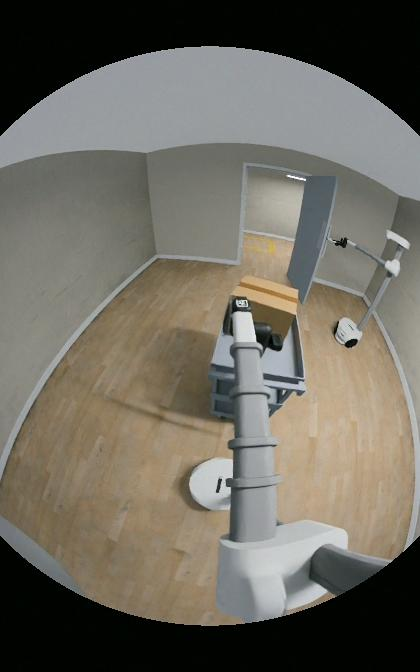

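Request:
move(blocking=false, cameras=[], r1={"base":{"rotate_rad":-0.14},"pace":"slow"})

Request:
wait(seconds=3, cameras=[])

Request:
move(blocking=false, cameras=[], r1={"base":{"translate_m":0.05,"strafe_m":0.12},"pace":"slow"})

Request:
wait(seconds=4, cameras=[])

Request:
move(blocking=false, cameras=[], r1={"base":{"rotate_rad":-0.14},"pace":"slow"})

Request:
wait(seconds=3, cameras=["r1_head_camera","r1_head_left_camera","r1_wrist_camera"])

Scene clock: 402.00 s.
move: r1 moving
r1.base_odometry: x=-4.349 y=-1.844 heading=+0.909
r1.turned_by_wheels: -0.109
r1.turned_by_imu: -0.109
r1.base_tilt: forward=-1.6 right=+1.3
r1.lidar_m: 0.45 2.90 2.29 2.20 2.44 2.33 2.28 2.52 2.52 2.48 2.22 0.51
r1.base_status: rotate_rad moving
r1.joint_positions: lift_m=+0.960 arm_m=+0.350 wrist_yaw_rad=-0.002 wrist_pitch_rad=+1.578 wrist_roll_rad=+1.571 gripper_m=-0.013
r1.joint_status: not commanded
r1.measured_speeds: translate_m=-0.001 strafe_m=-0.002 rotate_rad=-0.275 lift_m=+0.000 arm_m=+0.000 wrist_yaw_rad=+0.000 wrist_pitch_rad=-0.005 wrist_roll_rad=-0.015
r1.motor_effort: lift_m=+17(17) arm_m=+4(4) wheel_0=+12(12) wheel_1=+5(7) wheel_2=+6(8)
r1.servo_current: wrist_yaw_rad=46(72) wrist_pitch_rad=52(59) wrist_roll_rad=52(59) gripper_m=111(111)
r1.contact_limits: lift_m 0.1
r1.hand_pose: x=+0.5187 y=-0.0874 z=+0.8499 quat_wxyz=(+0.498, +0.499, +0.501, -0.502) (m; r1's base frame)
r1.wrist_depth_mm: 270 270 273 1060 1078 1078 1098 / 272 272 274 1060 1078 1078 1098 / 271 272 274 1060 1078 1078 1078 / 271 273 274 1042 1078 866 854 / 271 272 273 1078 1078 854 878 / 272 274 200 1060 181 866 866 / 272 161 227 535 176 1078 -
r2.base_odometry: x=-2.218 y=+0.521 heading=-2.829
r2.turned_by_wheels: +0.000
r2.turned_by_imu: +0.000
r2.base_tilt: forward=-0.4 right=+0.1
r2.lidar_m: 0.82 2.59 3.66 1.40 2.20 2.87 1.37 1.07 1.06 1.18 1.57 1.56
r2.base_status: not commanded
r2.joint_positions: lift_m=+0.950 arm_m=+0.418 wrist_yaw_rad=+0.487 wrist_pitch_rad=+0.001 wrist_roll_rad=+0.000 gripper_m=-0.029
r2.joint_status: not commanded
r2.measured_speeds: all 0
r2.motor_effort: lift_m=+20(20) arm_m=-9(9) wheel_0=+3(4) wheel_1=-4(5) wheel_2=+31(31)
r2.servo_current: wrist_yaw_rad=98(104) wrist_pitch_rad=46(46) wrist_roll_rad=52(59) gripper_m=117(117)
r2.contact_limits: translate_m 1
r2.hand_pose: x=+0.8850 y=+0.0577 z=+1.1277 quat_wxyz=(+0.970, +0.000, +0.001, +0.241) (m; r2's base frame)
r2.wrist_depth_mm: - 209 224 167 301 364 - / - 209 225 168 301 366 - / - 210 226 169 301 366 - / - 211 226 167 304 370 - / - 211 227 171 304 370 - / - 213 183 171 179 373 - / - - 223 - 324 343 -
pictures: none
No camera images: "cameras" was empty.

Scene clock: 402.53 s.
earlier move: r1 done
r1.base_odometry: x=-4.349 y=-1.844 heading=+0.879
r1.turned_by_wheels: -0.030
r1.turned_by_imu: -0.030
r1.base_tilt: forward=-1.6 right=+1.3
r1.lidar_m: 0.45 2.95 2.29 2.23 2.38 2.33 2.28 2.49 2.54 2.48 2.31 0.51
r1.base_status: done
r1.joint_positions: lift_m=+0.960 arm_m=+0.350 wrist_yaw_rad=-0.002 wrist_pitch_rad=+1.578 wrist_roll_rad=+1.570 gripper_m=-0.013
r1.joint_status: not commanded
r1.measured_speeds: all 0
r1.motor_effort: lift_m=+17(17) arm_m=+4(5) wheel_0=+9(12) wheel_1=+5(7) wheel_2=+4(8)
r1.servo_current: wrist_yaw_rad=65(72) wrist_pitch_rad=52(59) wrist_roll_rad=33(65) gripper_m=111(117)
r1.contact_limits: lift_m 0.1
r1.hand_pose: x=+0.5187 y=-0.0874 z=+0.8499 quat_wxyz=(+0.498, +0.499, +0.501, -0.502) (m; r1's base frame)
r1.wrist_depth_mm: 272 272 273 1060 1078 1078 1078 / 271 272 274 1060 1078 1060 1078 / 271 274 274 1060 1078 1078 1098 / 273 273 274 1078 1078 854 878 / 272 273 273 1060 1078 866 866 / 272 272 202 1098 178 866 866 / 272 160 218 525 1078 1078 -
r2.base_odometry: x=-2.218 y=+0.521 heading=-2.829
r2.turned_by_wheels: +0.000
r2.turned_by_imu: +0.000
r2.base_tilt: forward=-0.4 right=+0.1
r2.lidar_m: 0.83 2.62 3.67 1.39 2.18 2.87 1.37 1.10 1.07 1.17 1.58 1.52
r2.base_status: not commanded
r2.joint_positions: lift_m=+0.950 arm_m=+0.418 wrist_yaw_rad=+0.487 wrist_pitch_rad=+0.001 wrist_roll_rad=+0.000 gripper_m=-0.029
r2.joint_status: not commanded
r2.measured_speeds: all 0
r2.motor_effort: lift_m=+20(20) arm_m=-9(9) wheel_0=+3(4) wheel_1=-5(5) wheel_2=+31(31)
r2.servo_current: wrist_yaw_rad=91(104) wrist_pitch_rad=46(46) wrist_roll_rad=39(59) gripper_m=117(124)
r2.contact_limits: translate_m 1
r2.hand_pose: x=+0.8850 y=+0.0577 z=+1.1277 quat_wxyz=(+0.970, +0.000, +0.001, +0.241) (m; r2's base frame)
r2.wrist_depth_mm: - 209 224 167 301 368 - / - 209 224 168 303 364 - / - 209 225 170 303 368 - / - 211 226 167 304 368 - / - 211 226 171 304 368 - / - 212 183 171 179 373 - / - - 223 - 324 342 -
wait: 0.53 of 3 s (r1 has come to rest)
pictures: none
No camera images: "cameras" was empty.

Scene clock: 403.03 s.
move: r1 moving
r1.base_odometry: x=-4.355 y=-1.833 heading=+0.878
r1.turned_by_wheels: -0.001
r1.turned_by_imu: -0.001
r1.base_tilt: forward=-1.6 right=+1.3
r1.lidar_m: 0.44 2.93 2.29 2.21 2.35 2.33 2.28 2.51 2.57 2.49 2.28 0.49
r1.base_status: translate_m moving; strafe_m moving
r1.joint_positions: lift_m=+0.960 arm_m=+0.350 wrist_yaw_rad=-0.002 wrist_pitch_rad=+1.578 wrist_roll_rad=+1.570 gripper_m=-0.013
r1.joint_status: not commanded
r1.measured_speeds: translate_m=+0.018 strafe_m=+0.045 rotate_rad=-0.005 lift_m=+0.000 arm_m=+0.000 wrist_yaw_rad=+0.000 wrist_pitch_rad=+0.000 wrist_roll_rad=-0.002
r1.motor_effort: lift_m=+17(17) arm_m=+4(5) wheel_0=-6(7) wheel_1=+7(9) wheel_2=-6(6)
r1.servo_current: wrist_yaw_rad=46(59) wrist_pitch_rad=52(59) wrist_roll_rad=39(59) gripper_m=111(117)
r1.contact_limits: lift_m 0.1
r1.hand_pose: x=+0.5187 y=-0.0874 z=+0.8499 quat_wxyz=(+0.498, +0.499, +0.501, -0.502) (m; r1's base frame)
r1.wrist_depth_mm: 273 273 276 1060 1060 1078 1098 / 271 274 276 1042 1060 1078 1078 / 272 273 276 1078 1078 1060 1078 / 273 274 274 1060 1098 878 1078 / 272 273 274 1060 991 878 866 / 272 273 204 1078 180 866 866 / 273 159 273 1060 1060 1060 -
r2: as last shown
r2.base_tilt: forward=-0.3 right=+0.1
r2.lidar_m: 0.82 2.60 3.66 1.38 2.19 2.88 1.39 1.10 1.08 1.19 1.58 1.55
r2.motor_effort: lift_m=+20(20) arm_m=-9(9) wheel_0=+4(4) wheel_1=-4(5) wheel_2=+31(31)
r2.servo_current: wrist_yaw_rad=85(104) wrist_pitch_rad=46(46) wrist_roll_rad=39(65) gripper_m=117(117)
r2.contact_limits: translate_m 1
r2.wrist_depth_mm: - 208 224 167 300 364 - / - 209 224 168 301 366 - / - 211 225 169 303 370 - / - 211 225 167 303 368 - / - 211 227 171 303 368 - / - 213 183 171 180 373 - / - - 223 - 322 343 -
pictures: none
No camera images: "cameras" was empty.

Scene clock: 405.10 s.
earlier move: r1 done
r1.base_odometry: x=-4.409 y=-1.729 heading=+0.878
r1.turned_by_wheels: +0.000
r1.turned_by_imu: +0.000
r1.base_tilt: forward=-1.6 right=+1.3
r1.lidar_m: 0.47 2.80 2.17 2.09 2.24 2.37 2.31 2.52 2.67 2.60 2.24 0.50
r1.base_status: done
r1.joint_positions: lift_m=+0.960 arm_m=+0.350 wrist_yaw_rad=-0.002 wrist_pitch_rad=+1.571 wrist_roll_rad=+1.570 gripper_m=-0.013
r1.joint_status: not commanded
r1.measured_speeds: all 0
r1.motor_effort: lift_m=+17(17) arm_m=+4(5) wheel_0=-9(12) wheel_1=+0(9) wheel_2=-3(9)
r1.servo_current: wrist_yaw_rad=46(72) wrist_pitch_rad=39(59) wrist_roll_rad=52(65) gripper_m=104(117)
r1.contact_limits: lift_m 0.1
r1.hand_pose: x=+0.5207 y=-0.0874 z=+0.8499 quat_wxyz=(+0.500, +0.500, +0.500, -0.500) (m; r1's base frame)
r1.wrist_depth_mm: 279 278 277 1078 1078 1060 1078 / 278 278 278 854 1042 1060 1078 / 278 279 278 904 1060 1060 1060 / 277 278 278 1060 1078 854 854 / 278 278 278 1078 1042 854 854 / 277 279 200 1060 176 842 866 / 278 169 279 539 1060 1060 -
r2.base_odometry: x=-2.218 y=+0.521 heading=-2.829
r2.turned_by_wheels: +0.000
r2.turned_by_imu: +0.000
r2.base_tilt: forward=-0.4 right=+0.2
r2.lidar_m: 0.83 2.61 3.66 1.44 2.26 2.87 1.39 1.09 1.06 1.18 1.59 1.54
r2.base_status: not commanded
r2.joint_positions: lift_m=+0.950 arm_m=+0.418 wrist_yaw_rad=+0.487 wrist_pitch_rad=+0.001 wrist_roll_rad=+0.000 gripper_m=-0.029
r2.joint_status: not commanded
r2.measured_speeds: all 0
r2.motor_effort: lift_m=+20(20) arm_m=-9(9) wheel_0=+3(4) wheel_1=-4(5) wheel_2=+31(31)
r2.servo_current: wrist_yaw_rad=104(104) wrist_pitch_rad=39(46) wrist_roll_rad=39(65) gripper_m=117(124)
r2.contact_limits: translate_m 1
r2.hand_pose: x=+0.8850 y=+0.0577 z=+1.1277 quat_wxyz=(+0.970, +0.000, +0.001, +0.241) (m; r2's base frame)
r2.wrist_depth_mm: - 209 224 167 301 366 - / - 209 224 168 301 366 - / - 210 225 170 303 366 - / - 211 227 167 303 366 - / - 211 227 170 304 368 - / - 213 184 172 179 370 - / - - 223 - 324 342 -
wait: 2.07 of 4 s (r1 has come to rest)
pictures: none
No camera images: "cameras" was empty.

Scene clock: 405.60 s.
move: r1 moving
r1.base_odometry: x=-4.409 y=-1.729 heading=+0.770
r1.turned_by_wheels: -0.108
r1.turned_by_imu: -0.108
r1.base_tilt: forward=-1.6 right=+1.3
r1.lidar_m: 0.45 3.11 2.21 2.09 2.16 2.44 2.33 2.43 2.71 2.61 2.71 0.53
r1.base_status: rotate_rad moving
r1.joint_positions: lift_m=+0.960 arm_m=+0.350 wrist_yaw_rad=-0.001 wrist_pitch_rad=+1.571 wrist_roll_rad=+1.570 gripper_m=-0.013
r1.joint_status: not commanded
r1.measured_speeds: translate_m=-0.001 strafe_m=-0.003 rotate_rad=-0.276 lift_m=+0.000 arm_m=+0.000 wrist_yaw_rad=+0.015 wrist_pitch_rad=+0.000 wrist_roll_rad=-0.009
r1.motor_effort: lift_m=+17(17) arm_m=+4(4) wheel_0=+13(16) wheel_1=+4(10) wheel_2=+9(12)
r1.servo_current: wrist_yaw_rad=59(59) wrist_pitch_rad=46(52) wrist_roll_rad=52(59) gripper_m=111(111)
r1.contact_limits: lift_m 0.1
r1.hand_pose: x=+0.5208 y=-0.0874 z=+0.8499 quat_wxyz=(+0.500, +0.500, +0.500, -0.500) (m; r1's base frame)
r1.wrist_depth_mm: 277 274 277 1060 1060 1078 1078 / 277 277 277 842 1060 1078 1078 / 277 276 277 - 1078 1060 1060 / 277 276 277 - 1078 854 866 / 277 278 277 854 1078 842 842 / 278 279 206 - 179 866 854 / 278 163 226 291 1078 1060 -
r2: as last shown
r2.base_tilt: forward=-0.4 right=+0.1
r2.lidar_m: 0.81 2.59 3.66 1.42 2.28 2.90 1.41 1.10 1.07 1.17 1.56 1.52
r2.servo_current: wrist_yaw_rad=104(104) wrist_pitch_rad=46(46) wrist_roll_rad=46(59) gripper_m=111(117)
r2.contact_limits: translate_m 1
r2.wrist_depth_mm: - 208 224 166 301 368 - / - 209 224 168 301 366 - / - 210 224 169 301 368 - / - 211 227 167 303 368 - / - 211 227 171 303 368 - / - 213 183 171 179 370 - / - - 223 - 322 342 -
pictures: none
No camera images: "cameras" was empty.

Scene clock: 406.13 s.
earlier move: r1 done
r1.base_odometry: x=-4.409 y=-1.729 heading=+0.739
r1.turned_by_wheels: -0.031
r1.turned_by_imu: -0.031
r1.base_tilt: forward=-1.6 right=+1.3
r1.lidar_m: 0.44 3.20 2.24 2.08 2.13 2.48 2.31 2.41 2.76 2.61 2.66 0.53
r1.base_status: done
r1.joint_positions: lift_m=+0.960 arm_m=+0.350 wrist_yaw_rad=+0.001 wrist_pitch_rad=+1.571 wrist_roll_rad=+1.568 gripper_m=-0.013
r1.joint_status: not commanded
r1.measured_speeds: all 0
r1.motor_effort: lift_m=+17(17) arm_m=+4(4) wheel_0=+8(16) wheel_1=+4(10) wheel_2=+5(12)
r1.servo_current: wrist_yaw_rad=26(65) wrist_pitch_rad=39(52) wrist_roll_rad=26(65) gripper_m=104(111)
r1.contact_limits: lift_m 0.1
r1.hand_pose: x=+0.5209 y=-0.0874 z=+0.8499 quat_wxyz=(+0.501, +0.499, +0.501, -0.499) (m; r1's base frame)
r1.wrist_depth_mm: 274 276 277 - 1060 1078 1060 / 276 277 277 - 1060 1078 1098 / 276 276 278 - 1078 1078 1060 / 276 277 276 - 1060 866 854 / 276 276 277 - 1060 854 866 / 277 277 208 1060 180 866 854 / 277 163 216 262 1078 1060 -
r2.base_odometry: x=-2.218 y=+0.521 heading=-2.829
r2.turned_by_wheels: +0.000
r2.turned_by_imu: +0.000
r2.base_tilt: forward=-0.3 right=+0.1
r2.lidar_m: 0.83 2.60 3.67 1.41 2.27 2.88 1.40 1.10 1.07 1.18 1.58 1.54
r2.base_status: not commanded
r2.joint_positions: lift_m=+0.950 arm_m=+0.418 wrist_yaw_rad=+0.487 wrist_pitch_rad=+0.001 wrist_roll_rad=+0.000 gripper_m=-0.029
r2.joint_status: not commanded
r2.measured_speeds: all 0
r2.motor_effort: lift_m=+20(20) arm_m=-9(9) wheel_0=+3(4) wheel_1=-4(5) wheel_2=+31(31)
r2.servo_current: wrist_yaw_rad=98(111) wrist_pitch_rad=39(46) wrist_roll_rad=59(59) gripper_m=111(124)
r2.contact_limits: translate_m 1
r2.hand_pose: x=+0.8850 y=+0.0577 z=+1.1277 quat_wxyz=(+0.970, +0.000, +0.001, +0.241) (m; r2's base frame)
r2.wrist_depth_mm: - 209 224 167 301 366 - / - 208 225 168 303 366 - / - 210 224 170 301 364 - / - 212 226 167 303 368 - / - 211 227 171 304 368 - / - 213 184 171 179 373 - / - - 223 - 324 342 -
wait: 0.53 of 3 s (r1 has come to rest)
pictures: r1_head_camera, r1_head_left_camera, r1_wrist_camera
Images, in order (width x height): r1_head_camera 420x560, r1_head_left_camera 420x672, r1_wrist_camera 616x392.

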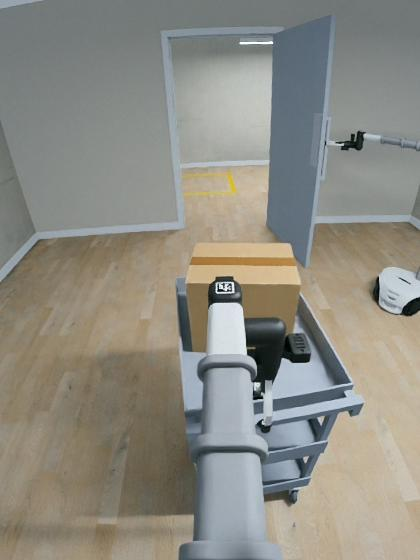

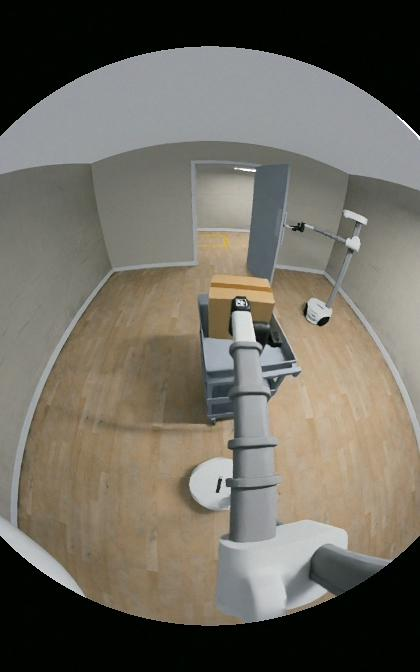

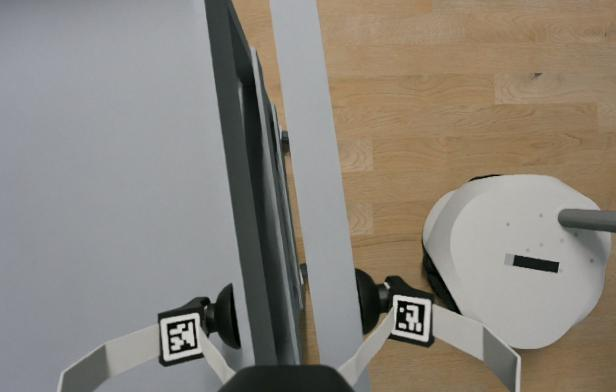

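Request:
move(blocking=false, cameras=[], r1={"base":{"translate_m":0.45,"strafe_m":0.04},"pace":"slow","contact_limits":{"translate_m":0.4}})

Request:
wait(seconds=8, cameras=["r1_head_camera","r1_head_left_camera"])

Scene clock: 412.20 s.
move: r1 moving
r1.base_odometry: x=-4.401 y=-1.720 heading=+0.740
r1.turned_by_wheels: +0.001
r1.turned_by_imu: +0.001
r1.base_tilt: forward=-1.6 right=+1.2
r1.lidar_m: 0.43 3.21 2.25 2.08 2.16 2.47 2.35 2.42 2.77 2.61 2.68 0.50
r1.base_status: translate_m moving; strafe_m moving
r1.joint_positions: lift_m=+0.960 arm_m=+0.350 wrist_yaw_rad=+0.001 wrist_pitch_rad=+1.574 wrist_roll_rad=+1.568 gripper_m=-0.013
r1.joint_status: not commanded
r1.measured_speeds: translate_m=+0.048 strafe_m=+0.003 rotate_rad=-0.003 lift_m=+0.000 arm_m=+0.000 wrist_yaw_rad=+0.000 wrist_pitch_rad=+0.026 wrist_roll_rad=+0.000
r1.motor_effort: lift_m=+17(17) arm_m=+4(4) wheel_0=+6(12) wheel_1=+6(9) wheel_2=-5(6)
r1.servo_current: wrist_yaw_rad=52(65) wrist_pitch_rad=46(46) wrist_roll_rad=59(65) gripper_m=111(111)
r1.contact_limits: lift_m 0.1; translate_m 0.4
r1.hand_pose: x=+0.5199 y=-0.0874 z=+0.8499 quat_wxyz=(+0.500, +0.498, +0.502, -0.500) (m; r1's base frame)
r1.wrist_depth_mm: 273 273 276 - 1042 1060 1078 / 272 273 276 1078 1078 1078 1078 / 273 274 276 1060 1078 1078 1078 / 272 276 273 1060 1060 878 1078 / 273 274 276 1078 1008 866 866 / 272 276 204 1078 180 866 866 / 272 161 207 530 1078 1078 -
r2: as last shown
r2.base_tilt: forward=-0.4 right=+0.1
r2.lidar_m: 0.82 2.61 3.67 1.40 2.23 2.84 1.40 1.08 1.07 1.18 1.58 1.56
r2.servo_current: wrist_yaw_rad=98(111) wrist_pitch_rad=39(46) wrist_roll_rad=46(59) gripper_m=117(117)
r2.contact_limits: translate_m 1
r2.wrist_depth_mm: - 209 224 167 301 364 - / - 209 224 168 303 366 - / - 210 226 170 301 366 - / - 211 225 167 303 370 - / - 211 227 171 303 370 - / - 212 184 170 179 373 - / - - 223 - 322 340 -
pictures: none
No camera images: "cameras" was empty.

Scene clock: 417.50 s.
earlier move: r1 done
r1.base_odometry: x=-4.104 y=-1.396 heading=+0.740
r1.turned_by_wheels: +0.000
r1.turned_by_imu: +0.001
r1.base_tilt: forward=-1.6 right=+1.3
r1.lidar_m: 0.41 0.61 2.22 2.10 2.13 2.86 2.79 2.88 2.76 2.61 1.89 0.52
r1.base_status: done
r1.joint_positions: lift_m=+0.960 arm_m=+0.350 wrist_yaw_rad=+0.002 wrist_pitch_rad=+1.579 wrist_roll_rad=+1.565 gripper_m=-0.013
r1.joint_status: not commanded
r1.measured_speeds: all 0
r1.motor_effort: lift_m=+17(17) arm_m=+4(4) wheel_0=+7(12) wheel_1=+6(9) wheel_2=-2(13)
r1.servo_current: wrist_yaw_rad=52(72) wrist_pitch_rad=46(72) wrist_roll_rad=39(65) gripper_m=104(117)
r1.contact_limits: lift_m 0.1; translate_m 0.4
r1.hand_pose: x=+0.5188 y=-0.0874 z=+0.8499 quat_wxyz=(+0.500, +0.496, +0.504, -0.500) (m; r1's base frame)
r1.wrist_depth_mm: 272 272 1042 1060 1060 1060 1078 / 271 273 500 1060 1060 1078 1098 / 272 273 252 - 1098 1078 1118 / 272 273 273 - 1078 878 1078 / 272 273 274 - 1060 866 878 / 271 274 206 530 175 167 878 / 272 161 194 245 141 1078 -
r2.base_odometry: x=-2.218 y=+0.521 heading=-2.829
r2.turned_by_wheels: +0.000
r2.turned_by_imu: +0.001
r2.base_tilt: forward=-0.4 right=+0.1
r2.lidar_m: 0.82 2.59 1.38 1.38 4.30 2.89 1.39 1.10 1.05 1.17 1.57 1.54
r2.base_status: not commanded
r2.joint_positions: lift_m=+0.950 arm_m=+0.418 wrist_yaw_rad=+0.487 wrist_pitch_rad=+0.001 wrist_roll_rad=+0.000 gripper_m=-0.029
r2.joint_status: not commanded
r2.measured_speeds: all 0
r2.motor_effort: lift_m=+20(20) arm_m=-9(9) wheel_0=+3(4) wheel_1=-4(5) wheel_2=+31(31)
r2.servo_current: wrist_yaw_rad=98(111) wrist_pitch_rad=39(46) wrist_roll_rad=46(59) gripper_m=117(124)
r2.contact_limits: translate_m 1
r2.hand_pose: x=+0.8850 y=+0.0577 z=+1.1277 quat_wxyz=(+0.970, +0.000, +0.001, +0.241) (m; r2's base frame)
r2.wrist_depth_mm: - 208 225 167 301 366 - / - 209 225 168 303 366 - / - 210 225 170 301 368 - / - 211 226 167 303 370 - / - 211 228 171 303 370 - / - 213 183 171 179 373 - / - - 223 - 324 343 -
wait: 5.30 of 8 s (r1 has come to rest)
pictures: r1_head_camera, r1_head_left_camera
Images, in order (width x height): r1_head_camera 420x560, r1_head_left_camera 420x672.

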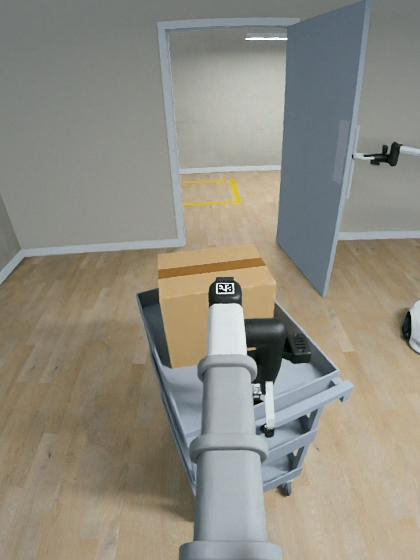

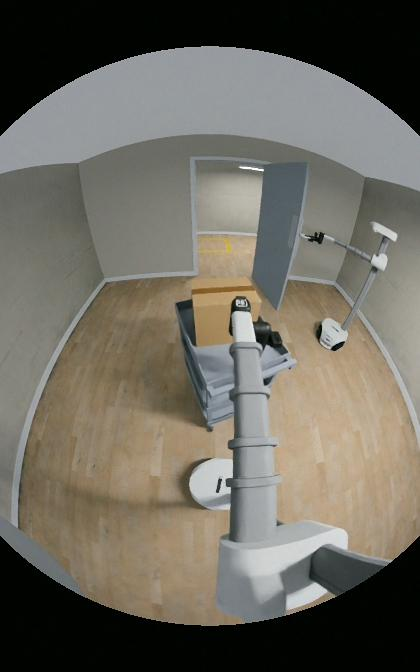

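Request:
move(blocking=false, cameras=[], r1={"base":{"translate_m":0.08,"strafe_m":0.28},"pace":"slow"})

Request:
wait(seconds=6, cameras=["r1_head_camera","r1_head_left_camera"])

Scene clock: 423.03 s.
move: r1 moving
r1.base_odometry: x=-4.110 y=-1.384 heading=+0.740
r1.turned_by_wheels: -0.001
r1.turned_by_imu: -0.001
r1.base_tilt: forward=-1.6 right=+1.3
r1.lidar_m: 0.41 0.64 2.22 2.08 2.13 2.86 2.79 2.88 2.78 2.64 1.92 0.53
r1.base_status: translate_m moving; strafe_m moving
r1.joint_positions: lift_m=+0.960 arm_m=+0.350 wrist_yaw_rad=+0.002 wrist_pitch_rad=+1.579 wrist_roll_rad=+1.565 gripper_m=-0.013
r1.joint_status: not commanded
r1.measured_speeds: translate_m=+0.014 strafe_m=+0.047 rotate_rad=-0.003 lift_m=+0.000 arm_m=+0.000 wrist_yaw_rad=+0.000 wrist_pitch_rad=+0.000 wrist_roll_rad=+0.000
r1.motor_effort: lift_m=+17(17) arm_m=+4(4) wheel_0=-6(6) wheel_1=+8(9) wheel_2=-5(6)
r1.servo_current: wrist_yaw_rad=52(59) wrist_pitch_rad=59(59) wrist_roll_rad=52(65) gripper_m=111(111)
r1.contact_limits: lift_m 0.1
r1.hand_pose: x=+0.5188 y=-0.0874 z=+0.8499 quat_wxyz=(+0.500, +0.496, +0.504, -0.500) (m; r1's base frame)
r1.wrist_depth_mm: 272 272 1060 1078 1078 1078 1078 / 271 273 496 1060 1060 1078 1098 / 272 274 267 - 1078 1078 1098 / 272 274 274 - 1078 891 1078 / 272 274 274 - 946 866 878 / 271 273 206 530 176 166 878 / 272 159 181 243 - 1078 -
r2: as last shown
r2.turned_by_imu: +0.000
r2.lidar_m: 0.83 2.61 1.40 1.40 4.29 2.87 1.38 1.11 1.08 1.19 1.58 1.55
r2.motor_effort: lift_m=+20(20) arm_m=-9(9) wheel_0=+3(4) wheel_1=-5(5) wheel_2=+31(31)
r2.servo_current: wrist_yaw_rad=98(104) wrist_pitch_rad=39(46) wrist_roll_rad=46(52) gripper_m=111(117)
r2.contact_limits: translate_m 1
r2.wrist_depth_mm: - 208 224 167 301 366 - / - 209 224 168 301 366 - / - 210 225 169 303 368 - / - 211 225 167 303 366 - / - 211 227 170 304 368 - / - 213 184 171 179 373 - / - - 223 - 322 342 -
pictures: none
No camera images: "cameras" was empty.

Scene clock: 426.70 s.
earlier move: r1 done
r1.base_odometry: x=-4.234 y=-1.135 heading=+0.740
r1.turned_by_wheels: +0.000
r1.turned_by_imu: +0.001
r1.base_tilt: forward=-1.6 right=+1.3
r1.lidar_m: 0.46 2.77 1.94 1.82 1.90 2.52 2.90 2.95 3.06 2.88 2.04 0.54
r1.base_status: done
r1.joint_positions: lift_m=+0.960 arm_m=+0.350 wrist_yaw_rad=+0.002 wrist_pitch_rad=+1.572 wrist_roll_rad=+1.569 gripper_m=-0.013
r1.joint_status: not commanded
r1.measured_speeds: all 0
r1.motor_effort: lift_m=+17(17) arm_m=+4(4) wheel_0=-6(11) wheel_1=+1(9) wheel_2=-3(8)
r1.servo_current: wrist_yaw_rad=59(72) wrist_pitch_rad=33(59) wrist_roll_rad=52(78) gripper_m=104(111)
r1.contact_limits: lift_m 0.1
r1.hand_pose: x=+0.5208 y=-0.0874 z=+0.8499 quat_wxyz=(+0.501, +0.499, +0.501, -0.499) (m; r1's base frame)
r1.wrist_depth_mm: 277 277 279 1078 1060 1060 1078 / 277 277 279 1060 1078 1098 1078 / 277 277 279 - 1078 1078 1078 / 278 278 278 1060 1078 842 878 / 278 279 277 904 1078 866 866 / 277 277 198 842 181 866 866 / 277 169 278 287 1060 152 -
r2.base_odometry: x=-2.218 y=+0.521 heading=-2.829
r2.turned_by_wheels: +0.000
r2.turned_by_imu: +0.001
r2.base_tilt: forward=-0.4 right=+0.2
r2.lidar_m: 0.80 2.61 1.44 1.55 4.28 2.90 1.37 1.10 1.07 1.18 1.55 1.54
r2.base_status: not commanded
r2.joint_positions: lift_m=+0.950 arm_m=+0.418 wrist_yaw_rad=+0.487 wrist_pitch_rad=+0.001 wrist_roll_rad=+0.000 gripper_m=-0.029
r2.joint_status: not commanded
r2.measured_speeds: all 0
r2.motor_effort: lift_m=+20(20) arm_m=-9(9) wheel_0=+3(4) wheel_1=-4(5) wheel_2=+31(31)
r2.servo_current: wrist_yaw_rad=98(111) wrist_pitch_rad=46(46) wrist_roll_rad=39(65) gripper_m=111(117)
r2.contact_limits: translate_m 1
r2.hand_pose: x=+0.8850 y=+0.0577 z=+1.1277 quat_wxyz=(+0.970, +0.000, +0.001, +0.241) (m; r2's base frame)
r2.wrist_depth_mm: - 208 224 167 301 366 - / - 209 224 167 301 368 - / - 210 225 169 303 366 - / - 211 226 167 303 368 - / - 211 226 170 303 368 - / - 213 183 171 180 370 - / - - 223 - 322 342 -
wait: 3.67 of 6 s (r1 has come to rest)
pictures: r1_head_camera, r1_head_left_camera
Images, in order (width x height): r1_head_camera 420x560, r1_head_left_camera 420x672.

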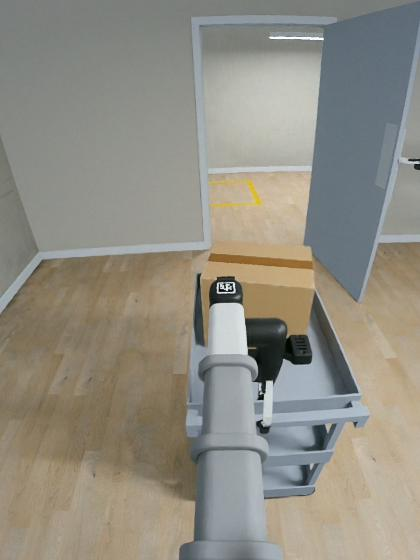

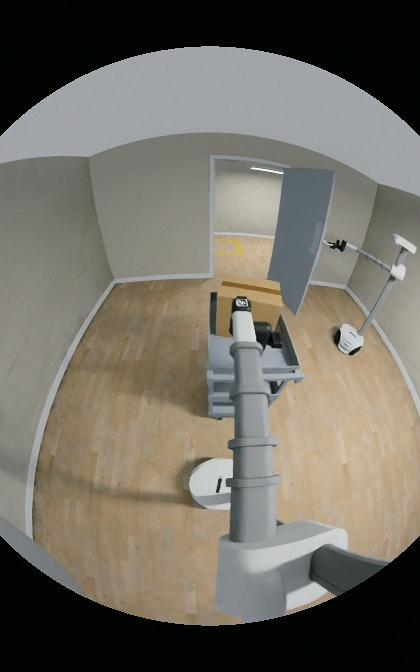

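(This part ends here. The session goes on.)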